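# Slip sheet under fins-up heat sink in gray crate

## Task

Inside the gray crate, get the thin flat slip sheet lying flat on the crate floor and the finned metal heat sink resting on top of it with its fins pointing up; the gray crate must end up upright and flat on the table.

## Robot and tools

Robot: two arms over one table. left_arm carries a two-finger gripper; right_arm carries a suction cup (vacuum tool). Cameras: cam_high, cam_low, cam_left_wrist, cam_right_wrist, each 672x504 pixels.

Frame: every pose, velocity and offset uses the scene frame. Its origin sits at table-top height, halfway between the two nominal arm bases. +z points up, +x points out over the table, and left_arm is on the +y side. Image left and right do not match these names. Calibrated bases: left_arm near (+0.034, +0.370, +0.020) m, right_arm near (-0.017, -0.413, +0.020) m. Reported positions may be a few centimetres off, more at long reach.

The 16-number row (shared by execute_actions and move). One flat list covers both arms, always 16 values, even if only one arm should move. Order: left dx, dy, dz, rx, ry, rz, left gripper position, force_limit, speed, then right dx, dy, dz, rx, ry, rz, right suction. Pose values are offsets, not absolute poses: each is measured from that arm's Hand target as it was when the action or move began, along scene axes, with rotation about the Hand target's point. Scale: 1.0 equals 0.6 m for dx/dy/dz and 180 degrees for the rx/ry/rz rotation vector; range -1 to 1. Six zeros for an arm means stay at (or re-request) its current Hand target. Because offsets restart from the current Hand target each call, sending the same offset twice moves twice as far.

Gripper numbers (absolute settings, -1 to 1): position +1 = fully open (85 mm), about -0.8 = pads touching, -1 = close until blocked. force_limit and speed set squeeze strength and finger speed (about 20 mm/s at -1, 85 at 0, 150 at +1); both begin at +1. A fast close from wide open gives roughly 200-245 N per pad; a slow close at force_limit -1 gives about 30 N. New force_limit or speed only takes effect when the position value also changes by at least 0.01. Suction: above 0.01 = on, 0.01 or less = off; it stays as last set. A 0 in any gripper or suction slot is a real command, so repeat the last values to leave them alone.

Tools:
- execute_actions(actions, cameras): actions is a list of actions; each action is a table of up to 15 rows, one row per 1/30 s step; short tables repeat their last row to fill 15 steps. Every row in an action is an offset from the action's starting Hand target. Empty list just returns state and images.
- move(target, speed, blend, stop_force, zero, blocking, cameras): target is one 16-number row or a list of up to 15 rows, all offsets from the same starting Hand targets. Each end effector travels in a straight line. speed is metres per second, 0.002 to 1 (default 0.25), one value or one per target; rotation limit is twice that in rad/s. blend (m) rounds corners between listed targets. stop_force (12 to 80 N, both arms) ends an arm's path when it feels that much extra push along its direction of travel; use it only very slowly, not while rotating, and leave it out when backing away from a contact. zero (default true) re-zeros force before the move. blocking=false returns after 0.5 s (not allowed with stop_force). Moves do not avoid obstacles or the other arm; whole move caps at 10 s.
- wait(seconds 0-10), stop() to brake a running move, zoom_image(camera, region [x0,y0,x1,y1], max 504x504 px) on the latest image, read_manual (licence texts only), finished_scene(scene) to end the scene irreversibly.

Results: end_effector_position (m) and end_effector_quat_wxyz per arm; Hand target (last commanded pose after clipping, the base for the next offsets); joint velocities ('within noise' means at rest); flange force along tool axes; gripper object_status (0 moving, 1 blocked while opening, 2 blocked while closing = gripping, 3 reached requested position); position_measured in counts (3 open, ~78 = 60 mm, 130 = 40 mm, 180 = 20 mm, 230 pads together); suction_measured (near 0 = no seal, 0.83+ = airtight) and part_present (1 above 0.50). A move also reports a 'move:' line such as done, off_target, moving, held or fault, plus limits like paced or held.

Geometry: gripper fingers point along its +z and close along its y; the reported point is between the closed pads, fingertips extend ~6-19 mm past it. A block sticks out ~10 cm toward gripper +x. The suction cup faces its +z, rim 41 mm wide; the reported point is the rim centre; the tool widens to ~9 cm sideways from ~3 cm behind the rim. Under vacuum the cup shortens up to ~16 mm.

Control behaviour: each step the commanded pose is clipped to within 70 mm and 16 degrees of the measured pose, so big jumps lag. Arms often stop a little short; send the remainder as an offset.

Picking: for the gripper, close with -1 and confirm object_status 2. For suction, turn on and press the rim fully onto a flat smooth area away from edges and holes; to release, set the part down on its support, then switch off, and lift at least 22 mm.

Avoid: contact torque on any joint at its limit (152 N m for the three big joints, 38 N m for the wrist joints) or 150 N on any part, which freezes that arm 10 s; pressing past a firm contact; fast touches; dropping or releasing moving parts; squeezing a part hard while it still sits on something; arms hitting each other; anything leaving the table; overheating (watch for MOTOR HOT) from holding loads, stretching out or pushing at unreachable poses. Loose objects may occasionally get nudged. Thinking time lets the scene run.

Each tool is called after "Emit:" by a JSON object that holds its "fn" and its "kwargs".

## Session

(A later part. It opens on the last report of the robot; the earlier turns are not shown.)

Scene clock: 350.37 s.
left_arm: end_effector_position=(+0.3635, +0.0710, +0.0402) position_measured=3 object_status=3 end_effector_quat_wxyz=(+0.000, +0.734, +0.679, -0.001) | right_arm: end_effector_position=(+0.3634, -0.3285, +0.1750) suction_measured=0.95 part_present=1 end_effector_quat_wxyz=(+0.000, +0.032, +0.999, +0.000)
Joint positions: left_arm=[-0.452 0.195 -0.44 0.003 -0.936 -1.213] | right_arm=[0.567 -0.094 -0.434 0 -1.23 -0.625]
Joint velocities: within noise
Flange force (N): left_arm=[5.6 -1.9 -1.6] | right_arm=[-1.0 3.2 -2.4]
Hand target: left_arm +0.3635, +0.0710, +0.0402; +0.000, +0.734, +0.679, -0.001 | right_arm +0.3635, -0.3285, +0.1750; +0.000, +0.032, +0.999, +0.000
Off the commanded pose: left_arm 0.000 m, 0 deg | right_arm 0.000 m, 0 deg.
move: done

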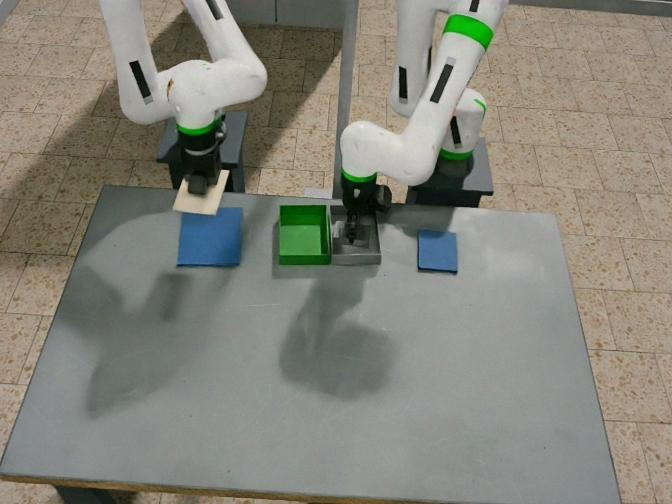

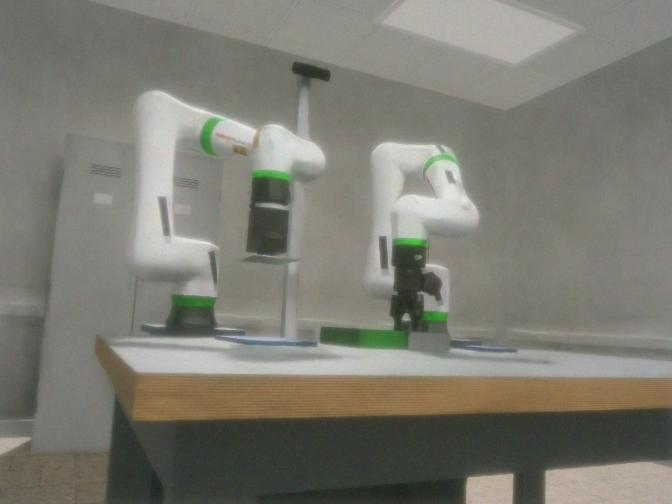

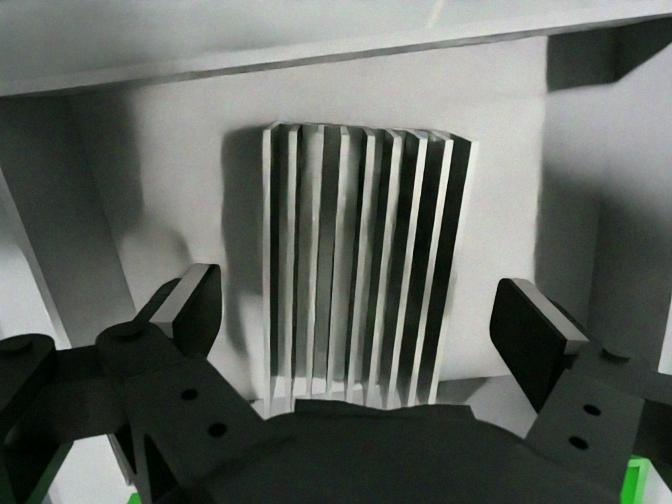

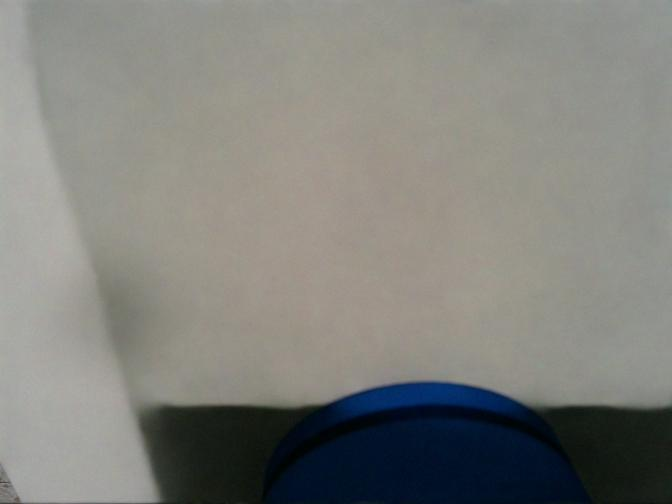

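Emit:
{"fn": "move", "kwargs": {"target": [0, 0, -0.0367, 0, 0, 0, 1, -1, -0.5, 0, 0, 0, 0, 0, 0, 1], "speed": 0.03, "stop_force": 12}}

Emit:
{"fn": "zoom_image", "kwargs": {"camera": "cam_high", "region": [310, 190, 400, 270]}}

Scene clock: 356.93 s.
left_arm: end_effector_position=(+0.3635, +0.0710, +0.0182) position_measured=3 object_status=3 end_effector_quat_wxyz=(+0.000, +0.734, +0.679, -0.001) | right_arm: end_effector_position=(+0.3635, -0.3285, +0.1750) suction_measured=0.95 part_present=1 end_effector_quat_wxyz=(+0.000, +0.032, +0.999, +0.000)
Joint positions: left_arm=[-0.452 0.231 -0.459 0.003 -0.88 -1.213] | right_arm=[0.567 -0.094 -0.434 0 -1.231 -0.625]
Joint velocities: within noise
Flange force (N): left_arm=[5.6 -1.6 -1.5] | right_arm=[-0.7 2.8 -2.4]
Hand target: left_arm +0.3635, +0.0710, +0.0182; +0.000, +0.734, +0.679, -0.001 | right_arm +0.3635, -0.3285, +0.1750; +0.000, +0.032, +0.999, +0.000
Off the commanded pose: left_arm 0.000 m, 0 deg | right_arm 0.000 m, 0 deg.
move: done

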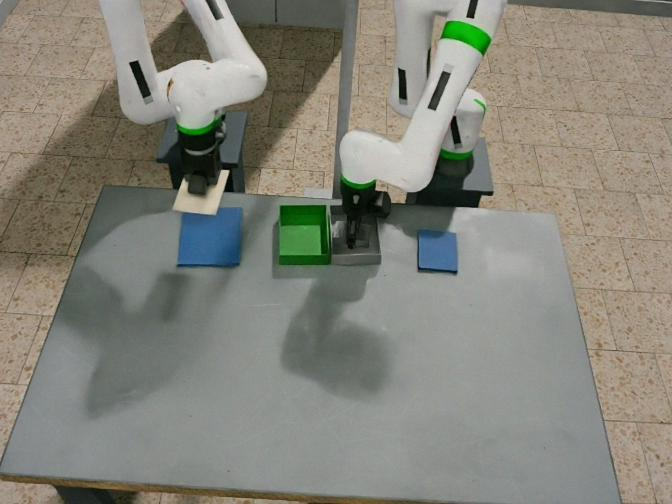

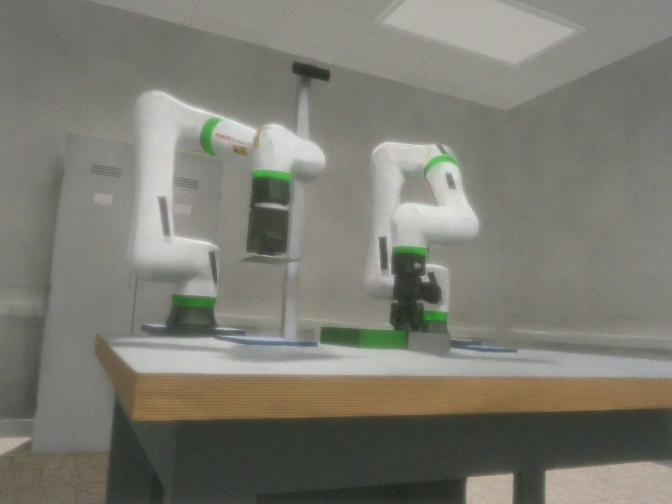

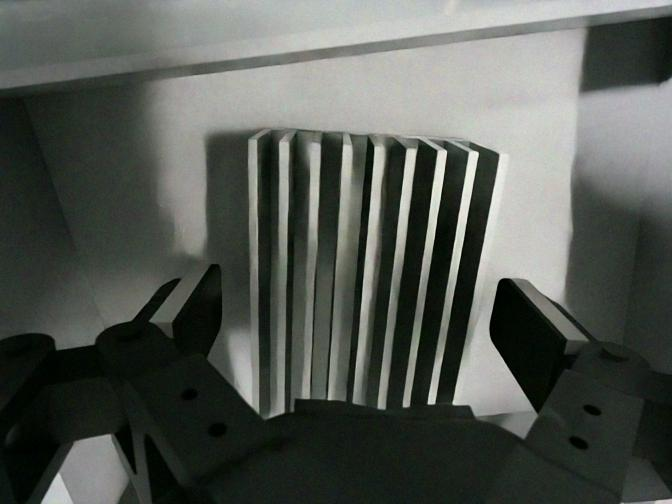

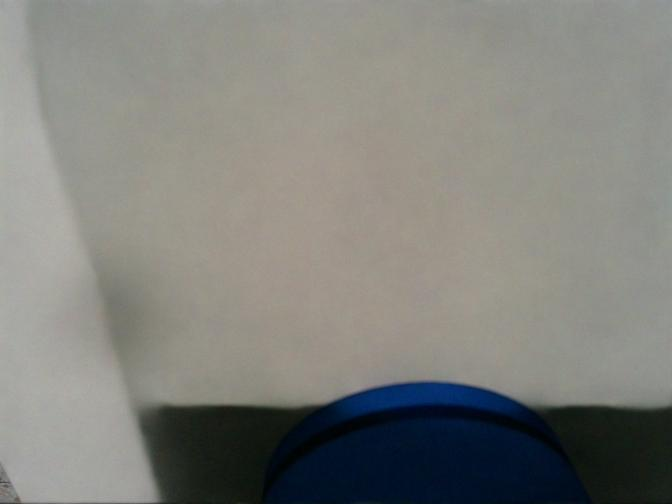

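Scaled by 5.600 from the camera's 672x504 image, which has a finer 960x720 frame.

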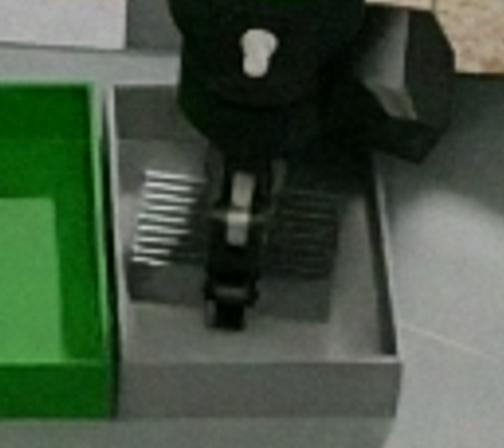

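Emit:
{"fn": "execute_actions", "kwargs": {"actions": [[[0,0,0,0,0,0,-1,-0.7,-1,0,0,0,0,0,0,1]],[[0,0,0,0,0,0,-1,-0.7,-1,0,0,0,0,0,0,1]],[[0,0,0,0,0,0,-1,-0.7,-1,0,0,0,0,0,0,1]],[[0,0,0,0,0,0,-1,-0.7,-1,0,0,0,0,0,0,1]]], "cameras": ["cam_left_wrist", "cam_high"]}}

Scene clock: 364.47 s.
left_arm: end_effector_position=(+0.3635, +0.0710, +0.0182) position_measured=78 object_status=2 end_effector_quat_wxyz=(+0.000, +0.734, +0.679, -0.001) | right_arm: end_effector_position=(+0.3635, -0.3285, +0.1750) suction_measured=0.95 part_present=1 end_effector_quat_wxyz=(+0.000, +0.032, +0.999, +0.000)
Joint positions: left_arm=[-0.452 0.231 -0.459 0.003 -0.88 -1.213] | right_arm=[0.567 -0.094 -0.434 0 -1.231 -0.625]
Joint velocities: within noise
Flange force (N): left_arm=[6.2 -1.8 -11.6] | right_arm=[-1.2 2.8 -1.7]
Flange force at the end of the 1st action (N): left_arm=[5.7 -1.7 -1.9] | right_arm=[-0.8 2.9 -2.2]
Flange force at the end of the 2nd action (N): left_arm=[5.6 -1.8 -1.8] | right_arm=[-1.2 2.9 -2.3]
Flange force at the end of the 3rd action (N): left_arm=[6.9 -2.5 -13.0] | right_arm=[-1.1 2.8 -2.3]
Hand target: left_arm +0.3635, +0.0710, +0.0182; +0.000, +0.734, +0.679, -0.001 | right_arm +0.3635, -0.3285, +0.1750; +0.000, +0.032, +0.999, +0.000
Off the commanded pose: left_arm 0.000 m, 0 deg | right_arm 0.000 m, 0 deg.
Images, in order (width x height): cam_high 672x504, cam_left_wrist 672x504.

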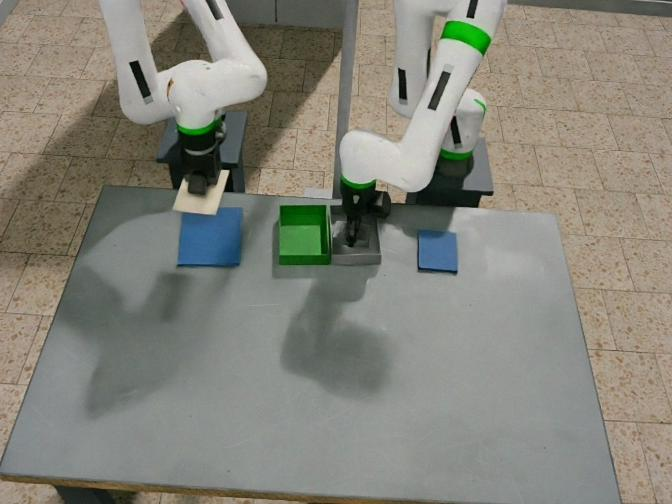

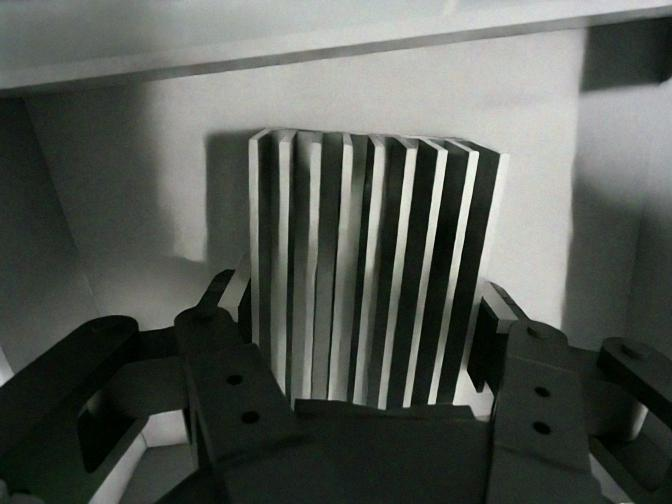

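Emit:
{"fn": "move", "kwargs": {"target": [[0,0,0.05,0,0,0,-1,-0.7,-1,0,0,0,0,0,0,1],[0,0,0.23,0,0,0,-1,-0.7,-1,0,0,0,0,0,0,1]], "speed": [0.04, 0.1]}}

Scene clock: 371.63 s.
left_arm: end_effector_position=(+0.3635, +0.0710, +0.1561) position_measured=78 object_status=2 end_effector_quat_wxyz=(+0.000, +0.734, +0.679, -0.001) | right_arm: end_effector_position=(+0.3635, -0.3285, +0.1750) suction_measured=0.95 part_present=1 end_effector_quat_wxyz=(+0.000, +0.032, +0.999, +0.000)
Joint positions: left_arm=[-0.452 0.052 -0.295 0.003 -1.224 -1.212] | right_arm=[0.567 -0.094 -0.434 0 -1.231 -0.625]
Joint velocities: within noise
Flange force (N): left_arm=[5.9 -2.3 2.2] | right_arm=[-1.4 2.9 -2.6]
Hand target: left_arm +0.3635, +0.0710, +0.1562; +0.000, +0.734, +0.679, -0.001 | right_arm +0.3635, -0.3285, +0.1750; +0.000, +0.032, +0.999, +0.000
Off the commanded pose: left_arm 0.000 m, 0 deg | right_arm 0.000 m, 0 deg.
move: done

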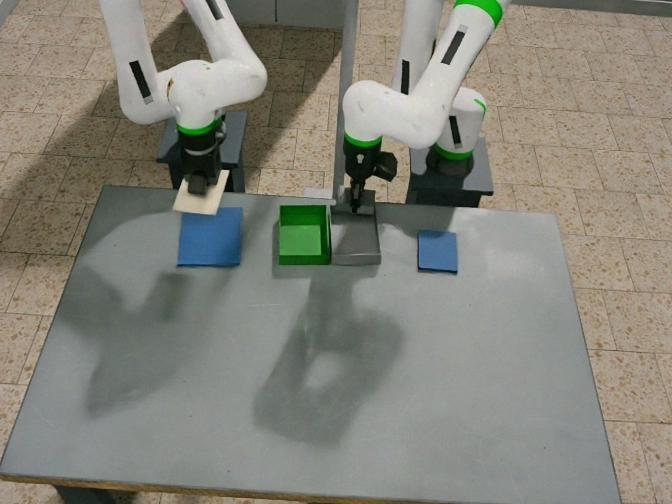

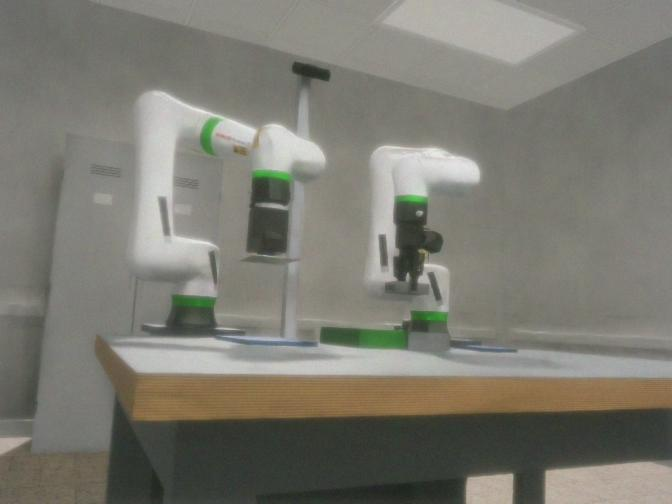

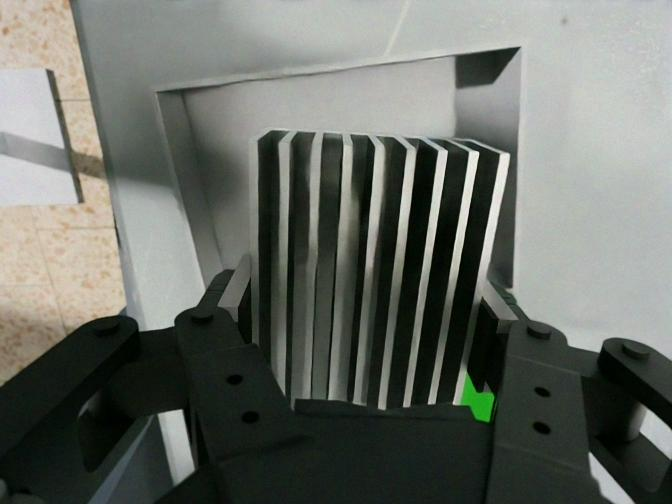

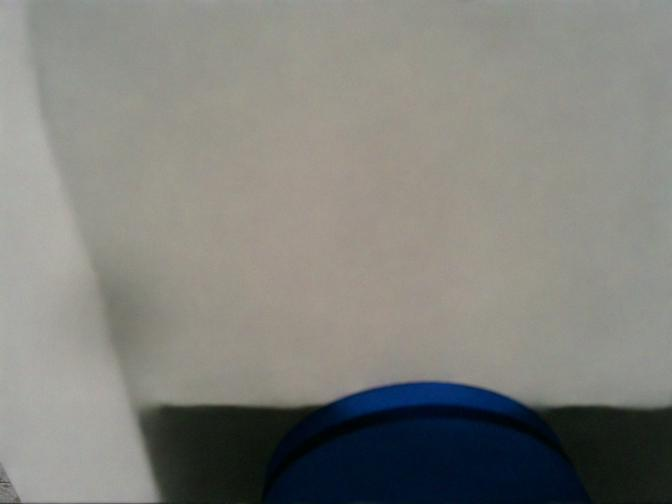

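Emit:
{"fn": "zoom_image", "kwargs": {"camera": "cam_high", "region": [150, 150, 250, 230]}}

Emit:
{"fn": "zoom_image", "kwargs": {"camera": "cam_low", "region": [220, 220, 320, 290]}}

Scaled by 5.040 from the camera's 672x504 image, which has a finer 960x720 frame.

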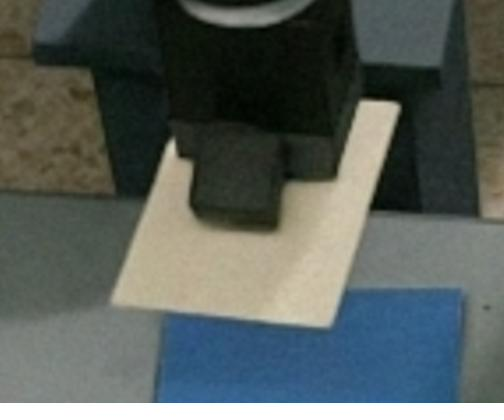

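Scaled by 5.040 from the camera's 672x504 image, which has a finer 960x720 frame.

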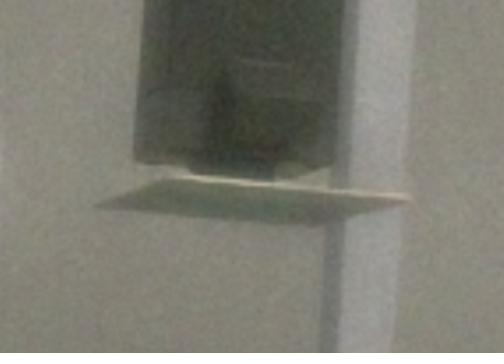

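Emit:
{"fn": "move", "kwargs": {"target": [[0.094,0.4317,0,0,0,0,-1,-0.7,-1,0,0,0,0,0,0,1],[0.094,0.4317,0,0,0,0,-1,-0.7,-1,-0.0377,0.6697,-0.0917,0,0,0.0467,1]], "speed": [0.2, 0.2]}}

Emit:
{"fn": "zoom_image", "kwargs": {"camera": "cam_high", "region": [310, 160, 410, 270]}}

Scene clock: 427.73 s.
left_arm: end_effector_position=(+0.4199, +0.3301, +0.1562) position_measured=78 object_status=2 end_effector_quat_wxyz=(+0.000, +0.734, +0.679, -0.001) | right_arm: end_effector_position=(+0.3408, +0.0733, +0.1200) suction_measured=0.95 part_present=1 end_effector_quat_wxyz=(+0.000, -0.041, +0.999, +0.000)
Joint positions: left_arm=[0.226 -0.095 -0.438 0.002 -1.229 -1.889] | right_arm=[1.162 0.476 0.109 0.001 -1.203 -1.073]
Joint velocities: within noise
Flange force (N): left_arm=[4.0 -5.8 1.7] | right_arm=[-1.2 3.8 -1.8]
Hand target: left_arm +0.4199, +0.3301, +0.1562; +0.000, +0.734, +0.679, -0.001 | right_arm +0.3408, +0.0733, +0.1200; +0.000, -0.041, +0.999, +0.000
Off the commanded pose: left_arm 0.000 m, 0 deg | right_arm 0.000 m, 0 deg.
move: done

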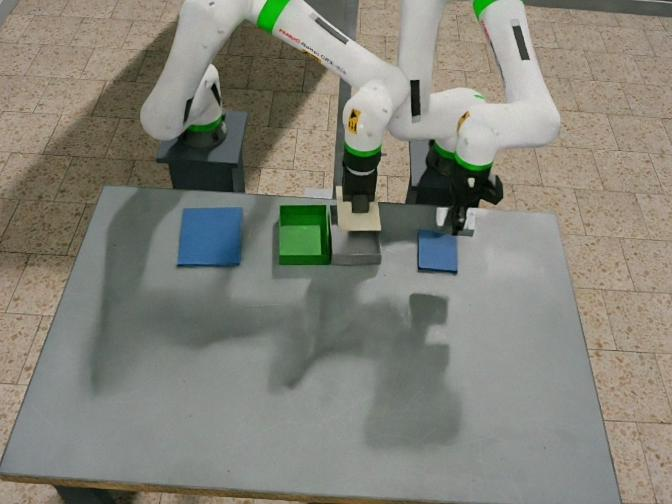

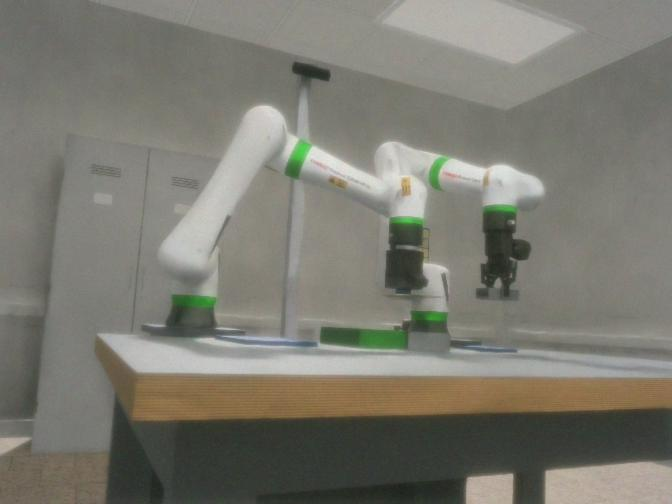

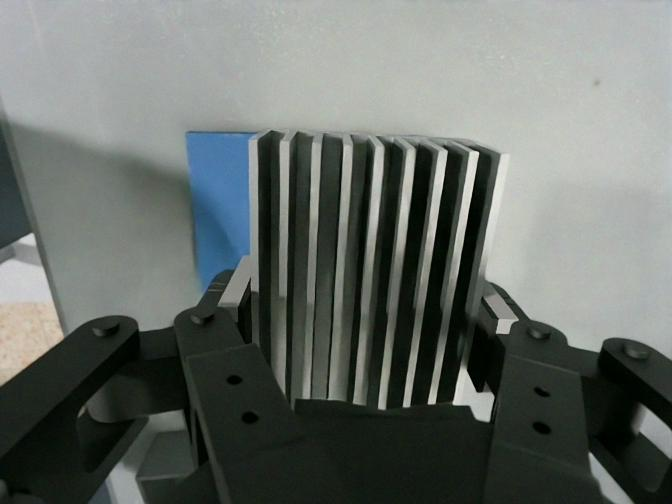

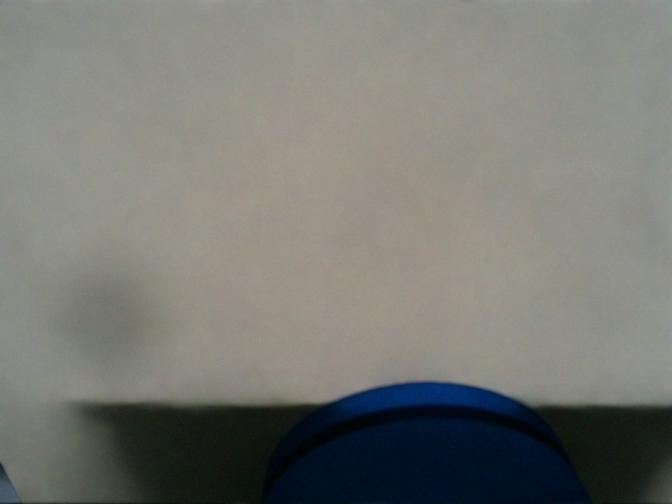

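Scaled by 4.582 from the camera's 672x504 image, which has a finer 960x720 frame.

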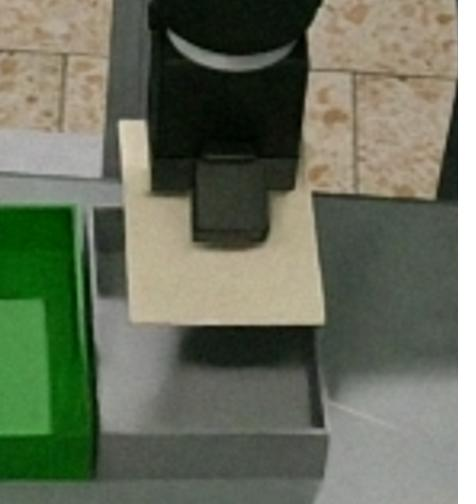

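Emit:
{"fn": "move", "kwargs": {"target": [0,0,0,0,0,0,-1,-0.7,-1,0,0,-0.1083,0,0,0,1], "speed": 0.1, "cameras": ["cam_high", "cam_low"]}}

Emit:
{"fn": "zoom_image", "kwargs": {"camera": "cam_high", "region": [310, 190, 400, 270]}}

Emit:
{"fn": "zoom_image", "kwargs": {"camera": "cam_low", "region": [310, 250, 490, 370]}}

Scene clock: 438.10 s.
left_arm: end_effector_position=(+0.4199, +0.3301, +0.1562) position_measured=78 object_status=2 end_effector_quat_wxyz=(+0.000, +0.734, +0.679, -0.001) | right_arm: end_effector_position=(+0.3408, +0.0733, +0.0550) suction_measured=0.95 part_present=1 end_effector_quat_wxyz=(+0.000, -0.041, +0.999, +0.000)
Joint positions: left_arm=[0.226 -0.095 -0.438 0.002 -1.229 -1.889] | right_arm=[1.162 0.543 0.044 0 -1.071 -1.073]
Joint velocities: within noise
Flange force (N): left_arm=[4.1 -5.7 1.9] | right_arm=[-0.2 2.7 -1.2]
Hand target: left_arm +0.4199, +0.3301, +0.1562; +0.000, +0.734, +0.679, -0.001 | right_arm +0.3408, +0.0733, +0.0550; +0.000, -0.041, +0.999, +0.000
Off the commanded pose: left_arm 0.000 m, 0 deg | right_arm 0.000 m, 0 deg.
move: done
Images, in order (width x height): cam_high 672x504, cam_low 672x504.

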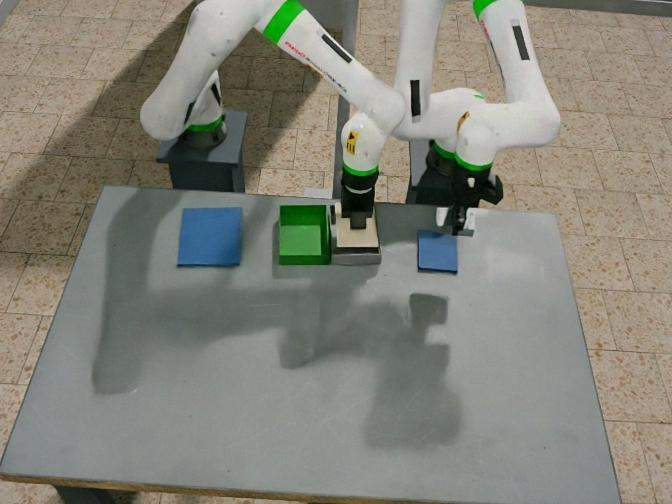

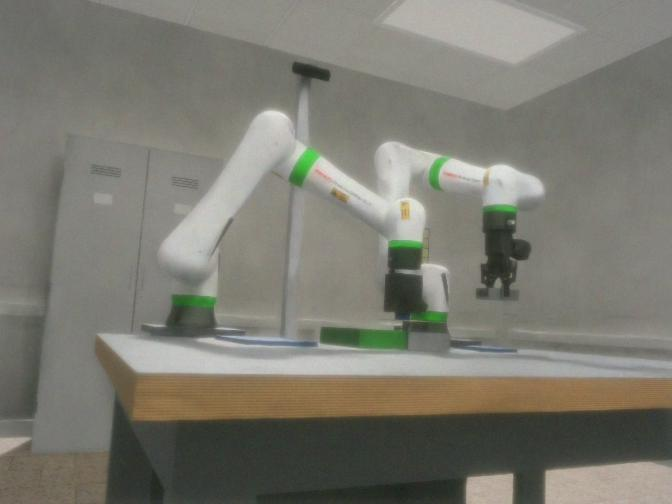

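Scaled by 5.600 from the camera's 672x504 image, which has a finer 960x720 frame.

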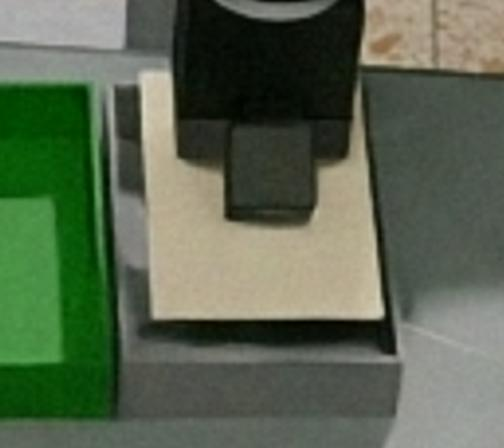

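Scaled by 2.800 from the camera's 672x504 image, which has a finer 960x720 frame.

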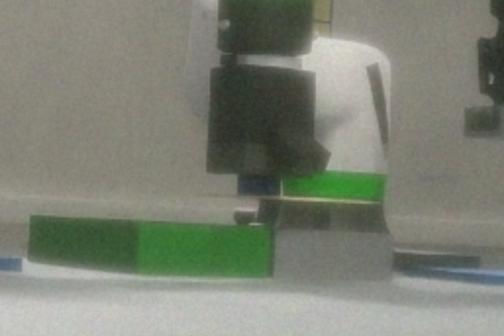

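Emit:
{"fn": "move", "kwargs": {"target": [0,0,0,0,0,0,-1,-0.7,-1,-0.0117,-0.0042,-0.0217,0,0,0,1], "speed": 0.05, "cameras": ["cam_high", "cam_low"]}}

Emit:
{"fn": "zoom_image", "kwargs": {"camera": "cam_high", "region": [310, 190, 400, 270]}}

Emit:
{"fn": "zoom_image", "kwargs": {"camera": "cam_low", "region": [360, 290, 490, 370]}}

Scene clock: 466.70 s.
left_arm: end_effector_position=(+0.4199, +0.3301, +0.1562) position_measured=78 object_status=2 end_effector_quat_wxyz=(+0.000, +0.734, +0.679, -0.001) | right_arm: end_effector_position=(+0.3338, +0.0708, +0.0420) suction_measured=0.95 part_present=1 end_effector_quat_wxyz=(+0.000, -0.041, +0.999, +0.000)
Joint positions: left_arm=[0.226 -0.095 -0.438 0.002 -1.229 -1.889] | right_arm=[1.171 0.546 0.012 0.001 -1.037 -1.082]
Joint velocities: within noise
Flange force (N): left_arm=[3.7 -5.9 1.4] | right_arm=[-0.6 3.1 -1.7]
Hand target: left_arm +0.4199, +0.3301, +0.1562; +0.000, +0.734, +0.679, -0.001 | right_arm +0.3338, +0.0708, +0.0420; +0.000, -0.041, +0.999, +0.000
Off the commanded pose: left_arm 0.000 m, 0 deg | right_arm 0.000 m, 0 deg.
move: done
Images, in order (width x height): cam_high 672x504, cam_low 672x504.

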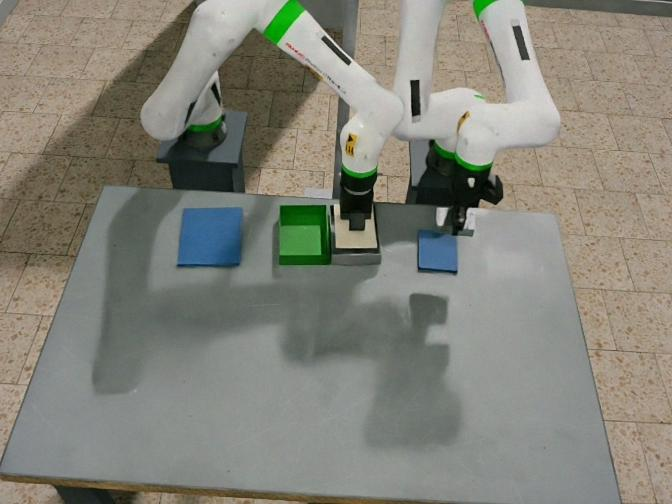

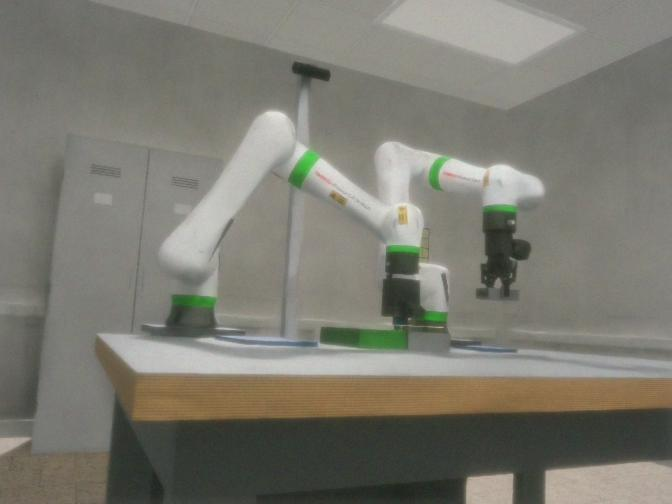

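Scaled by 5.600 from the camera's 672x504 image, which has a finer 960x720 frame.

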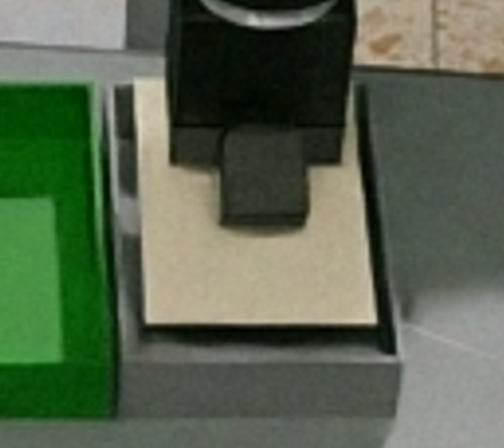

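Scaled by 3.877 from the camera's 672x504 image, which has a finer 960x720 frame.

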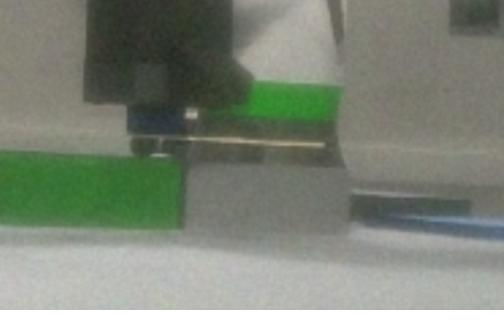

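Emit:
{"fn": "move", "kwargs": {"target": [0,0,0,0,0,0,-1,-0.7,-1,0.0017,-0.0035,-0.02,0,0,0.0067,1], "speed": 0.03, "cameras": ["cam_high", "cam_low"]}}

Emit:
{"fn": "zoom_image", "kwargs": {"camera": "cam_high", "region": [310, 190, 400, 270]}}

Emit:
{"fn": "zoom_image", "kwargs": {"camera": "cam_low", "region": [360, 290, 490, 370]}}

Scene clock: 481.87 s.
left_arm: end_effector_position=(+0.4199, +0.3301, +0.1562) position_measured=78 object_status=2 end_effector_quat_wxyz=(+0.000, +0.734, +0.679, -0.001) | right_arm: end_effector_position=(+0.3348, +0.0687, +0.0300) suction_measured=0.95 part_present=1 end_effector_quat_wxyz=(+0.000, -0.051, +0.999, +0.000)
Joint positions: left_arm=[0.226 -0.095 -0.438 0.002 -1.229 -1.889] | right_arm=[1.168 0.558 0 0.001 -1.012 -1.058]
Joint velocities: within noise
Flange force (N): left_arm=[3.9 -5.5 1.7] | right_arm=[-1.0 3.0 -1.2]
Hand target: left_arm +0.4199, +0.3301, +0.1562; +0.000, +0.734, +0.679, -0.001 | right_arm +0.3348, +0.0687, +0.0300; +0.000, -0.051, +0.999, +0.000
Off the commanded pose: left_arm 0.000 m, 0 deg | right_arm 0.000 m, 0 deg.
move: done
Images, in order (width x height): cam_high 672x504, cam_low 672x504.

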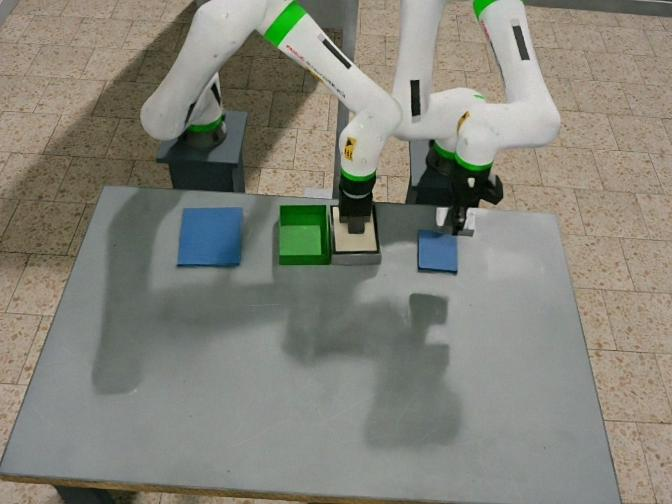

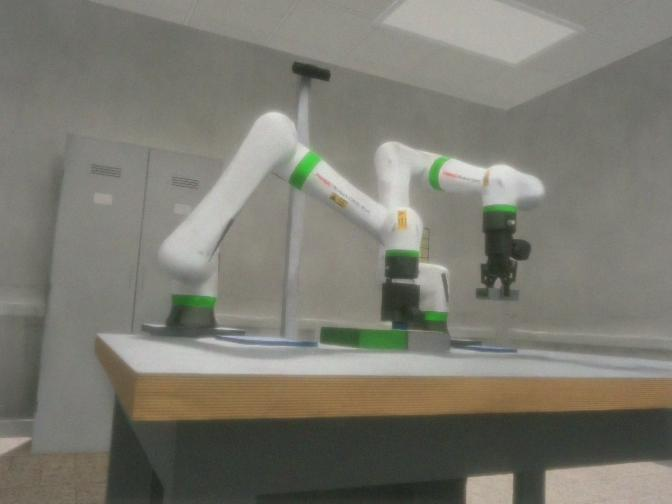

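Scaled by 5.600 from the camera's 672x504 image, which has a finer 960x720 frame.

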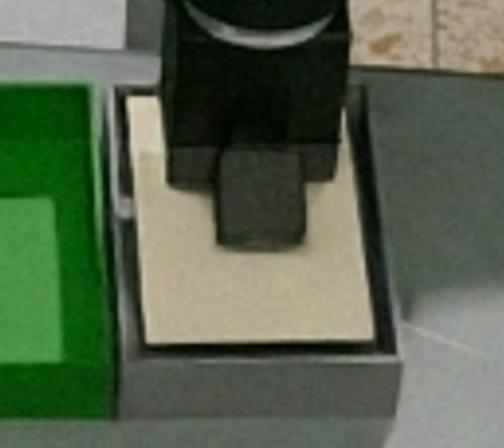

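Scaled by 3.877 from the camera's 672x504 image, which has a finer 960x720 frame.

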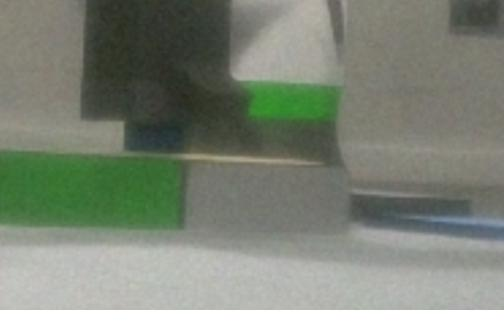

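Emit:
{"fn": "move", "kwargs": {"target": [0,0,0,0,0,0,-1,-0.7,-1,0.0033,0,-0.07,0,0,0,1], "speed": 0.015, "stop_force": 12}}

Emit:
{"fn": "zoom_image", "kwargs": {"camera": "cam_high", "region": [310, 190, 400, 270]}}

Emit:
{"fn": "zoom_image", "kwargs": {"camera": "cam_low", "region": [360, 290, 490, 370]}}

Scene clock: 491.13 s.
left_arm: end_effector_position=(+0.4199, +0.3301, +0.1562) position_measured=78 object_status=2 end_effector_quat_wxyz=(+0.000, +0.734, +0.679, -0.001) | right_arm: end_effector_position=(+0.3368, +0.0687, -0.0119) suction_measured=0.95 part_present=1 end_effector_quat_wxyz=(+0.000, -0.051, +0.999, +0.000)
Joint positions: left_arm=[0.226 -0.095 -0.438 0.002 -1.229 -1.889] | right_arm=[1.165 0.618 -0.02 0.001 -0.932 -1.055]
Joint velocities: within noise
Flange force (N): left_arm=[4.1 -5.2 1.8] | right_arm=[1.7 1.8 -14.5]
Hand target: left_arm +0.4199, +0.3301, +0.1562; +0.000, +0.734, +0.679, -0.001 | right_arm +0.3368, +0.0687, -0.0119; +0.000, -0.051, +0.999, +0.000
Off the commanded pose: left_arm 0.000 m, 0 deg | right_arm 0.000 m, 0 deg.
move: contact (right_arm)

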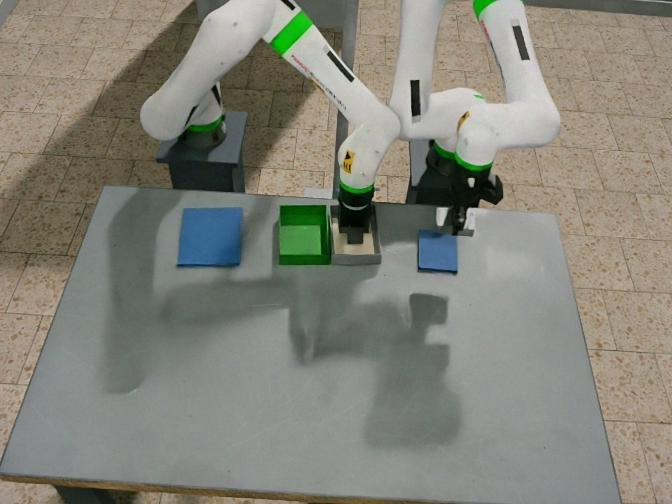

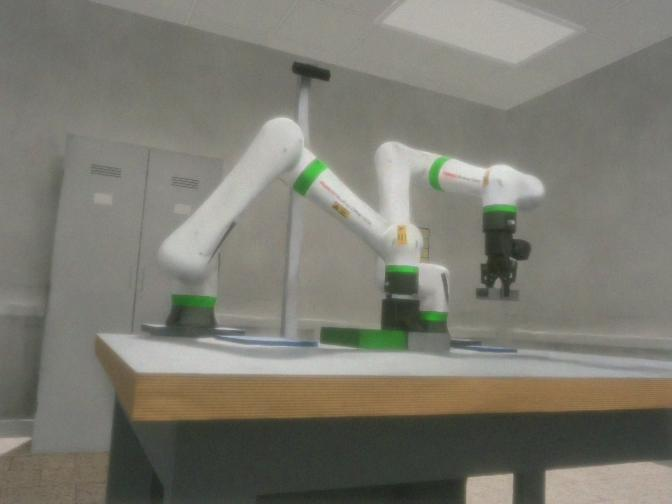

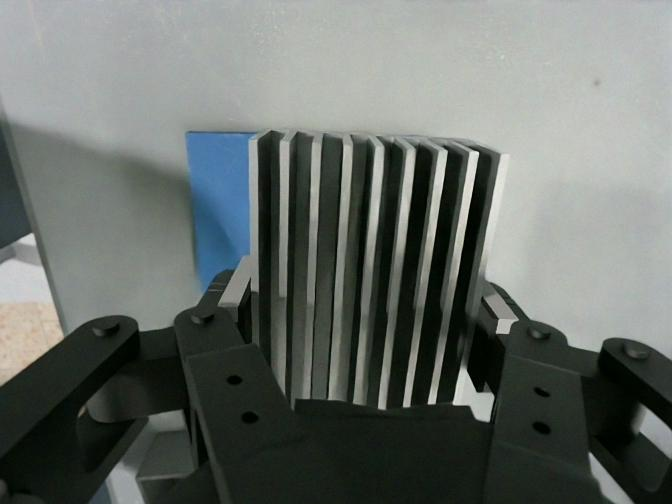

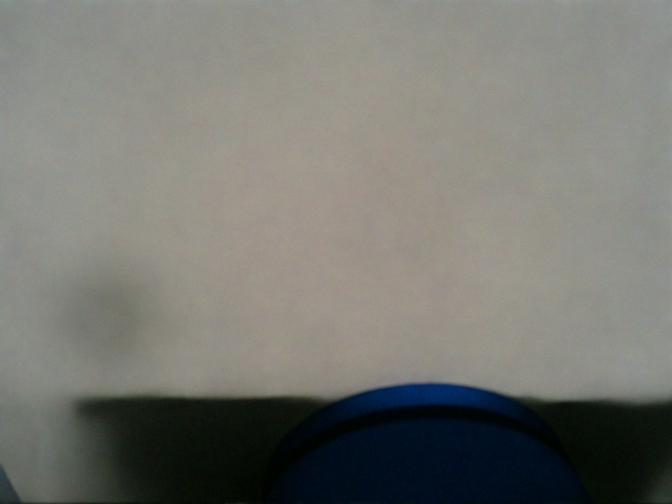

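Scaled by 5.600 from the camera's 672x504 image, which has a finer 960x720 frame.

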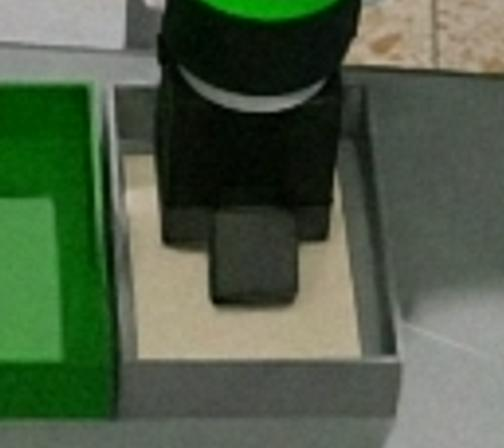

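Scaled by 3.877 from the camera's 672x504 image, which has a finer 960x720 frame.

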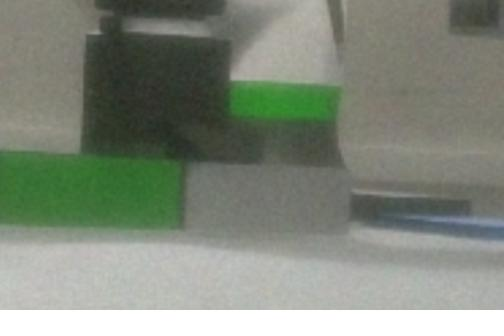

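Emit:
{"fn": "execute_actions", "kwargs": {"actions": [[[0,0,0,0,0,0,-1,-0.7,-1,0,0,0.005,0,0,0,0]],[[0,0,0,0,0,0,-1,-0.7,-1,0,0,0,0,0,0,0]]], "cameras": ["cam_right_wrist"]}}

Scene clock: 500.07 s.
left_arm: end_effector_position=(+0.4199, +0.3301, +0.1562) position_measured=78 object_status=2 end_effector_quat_wxyz=(+0.000, +0.734, +0.679, -0.001) | right_arm: end_effector_position=(+0.3368, +0.0687, -0.0089) suction_measured=0.00 part_present=0 end_effector_quat_wxyz=(+0.000, -0.051, +0.999, +0.000)
Joint positions: left_arm=[0.226 -0.095 -0.438 0.002 -1.229 -1.889] | right_arm=[1.165 0.614 -0.018 0.001 -0.938 -1.055]
Joint velocities: within noise
Flange force (N): left_arm=[3.9 -5.6 1.7] | right_arm=[0.3 2.9 -11.5]
Flange force at the end of the 1st action (N): left_arm=[4.1 -5.7 1.8] | right_arm=[0.1 3.5 -11.5]
Hand target: left_arm +0.4199, +0.3301, +0.1562; +0.000, +0.734, +0.679, -0.001 | right_arm +0.3368, +0.0687, -0.0089; +0.000, -0.051, +0.999, +0.000
Off the commanded pose: left_arm 0.000 m, 0 deg | right_arm 0.000 m, 0 deg.
Images, in order (width x height): cam_right_wrist 672x504.

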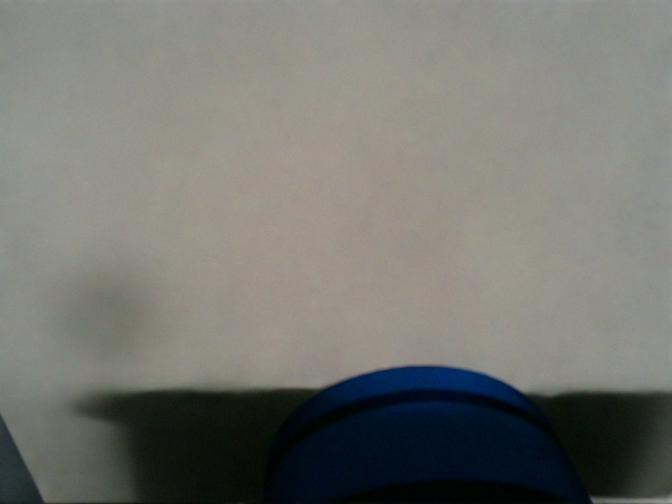

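Emit:
{"fn": "move", "kwargs": {"target": [[0,0,0,0,0,0,-1,-0.7,-1,0,0,0.05,0,0,0,0],[0,0,0,0,0,0,-1,-0.7,-1,0,0,0.265,0,0,0,0],[-0.0942,-0.4283,0,0,0,0.0483,-1,-0.7,-1,0,-0.6145,0.3,0,0,0,0]], "speed": [0.05,0.2,0.25], "blend": [0.005,0.05,0]}}

Emit:
{"fn": "zoom_image", "kwargs": {"camera": "cam_high", "region": [310, 190, 400, 270]}}

Scene clock: 512.80 s.
left_arm: end_effector_position=(+0.3634, +0.0731, +0.1562) position_measured=78 object_status=2 end_effector_quat_wxyz=(+0.001, +0.681, +0.732, -0.001) | right_arm: end_effector_position=(+0.3368, -0.3000, +0.1710) suction_measured=0.00 part_present=0 end_effector_quat_wxyz=(+0.000, -0.051, +0.999, +0.000)
Joint positions: left_arm=[-0.448 0.048 -0.299 0.003 -1.223 -1.064] | right_arm=[0.676 -0.141 -0.485 0 -1.226 -0.565]
Joint velocities: within noise
Flange force (N): left_arm=[5.9 -0.9 1.4] | right_arm=[-0.6 1.6 -2.2]
Hand target: left_arm +0.3633, +0.0731, +0.1562; +0.001, +0.681, +0.732, -0.001 | right_arm +0.3368, -0.3000, +0.1711; +0.000, -0.051, +0.999, +0.000
Off the commanded pose: left_arm 0.000 m, 0 deg | right_arm 0.000 m, 0 deg.
move: done

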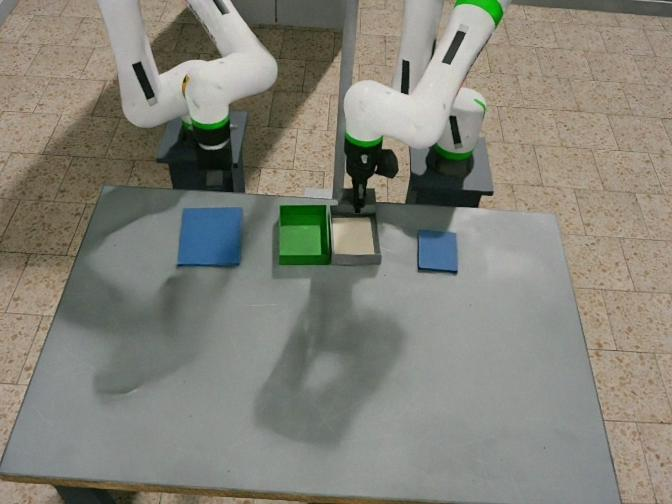

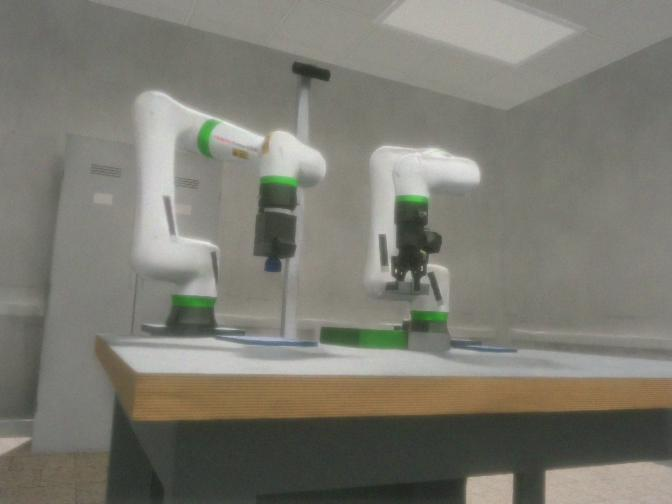

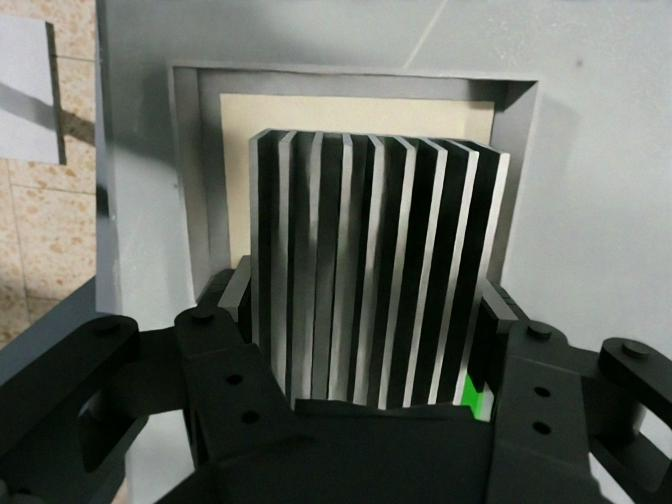

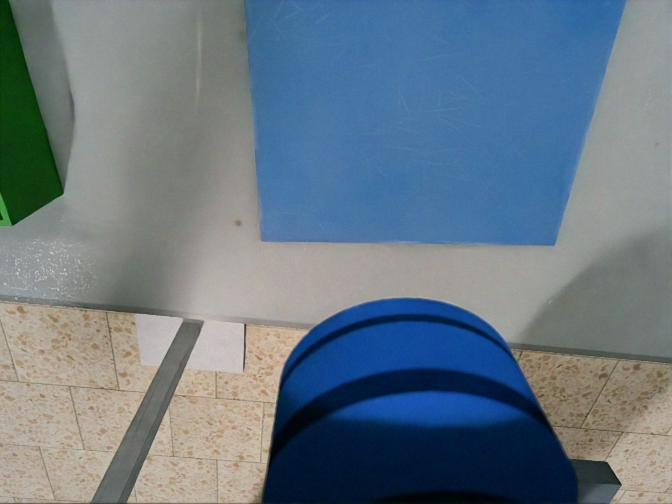

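Scaled by 5.600 from the camera's 672x504 image, which has a finer 960x720 frame.

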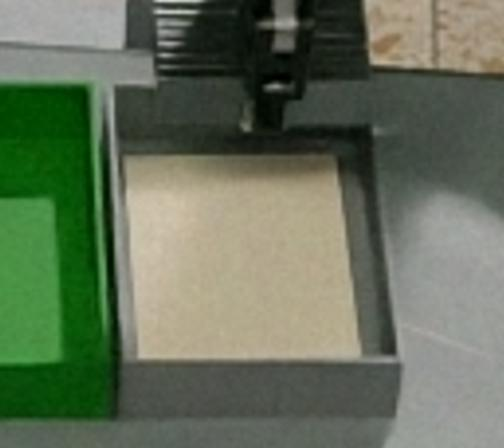

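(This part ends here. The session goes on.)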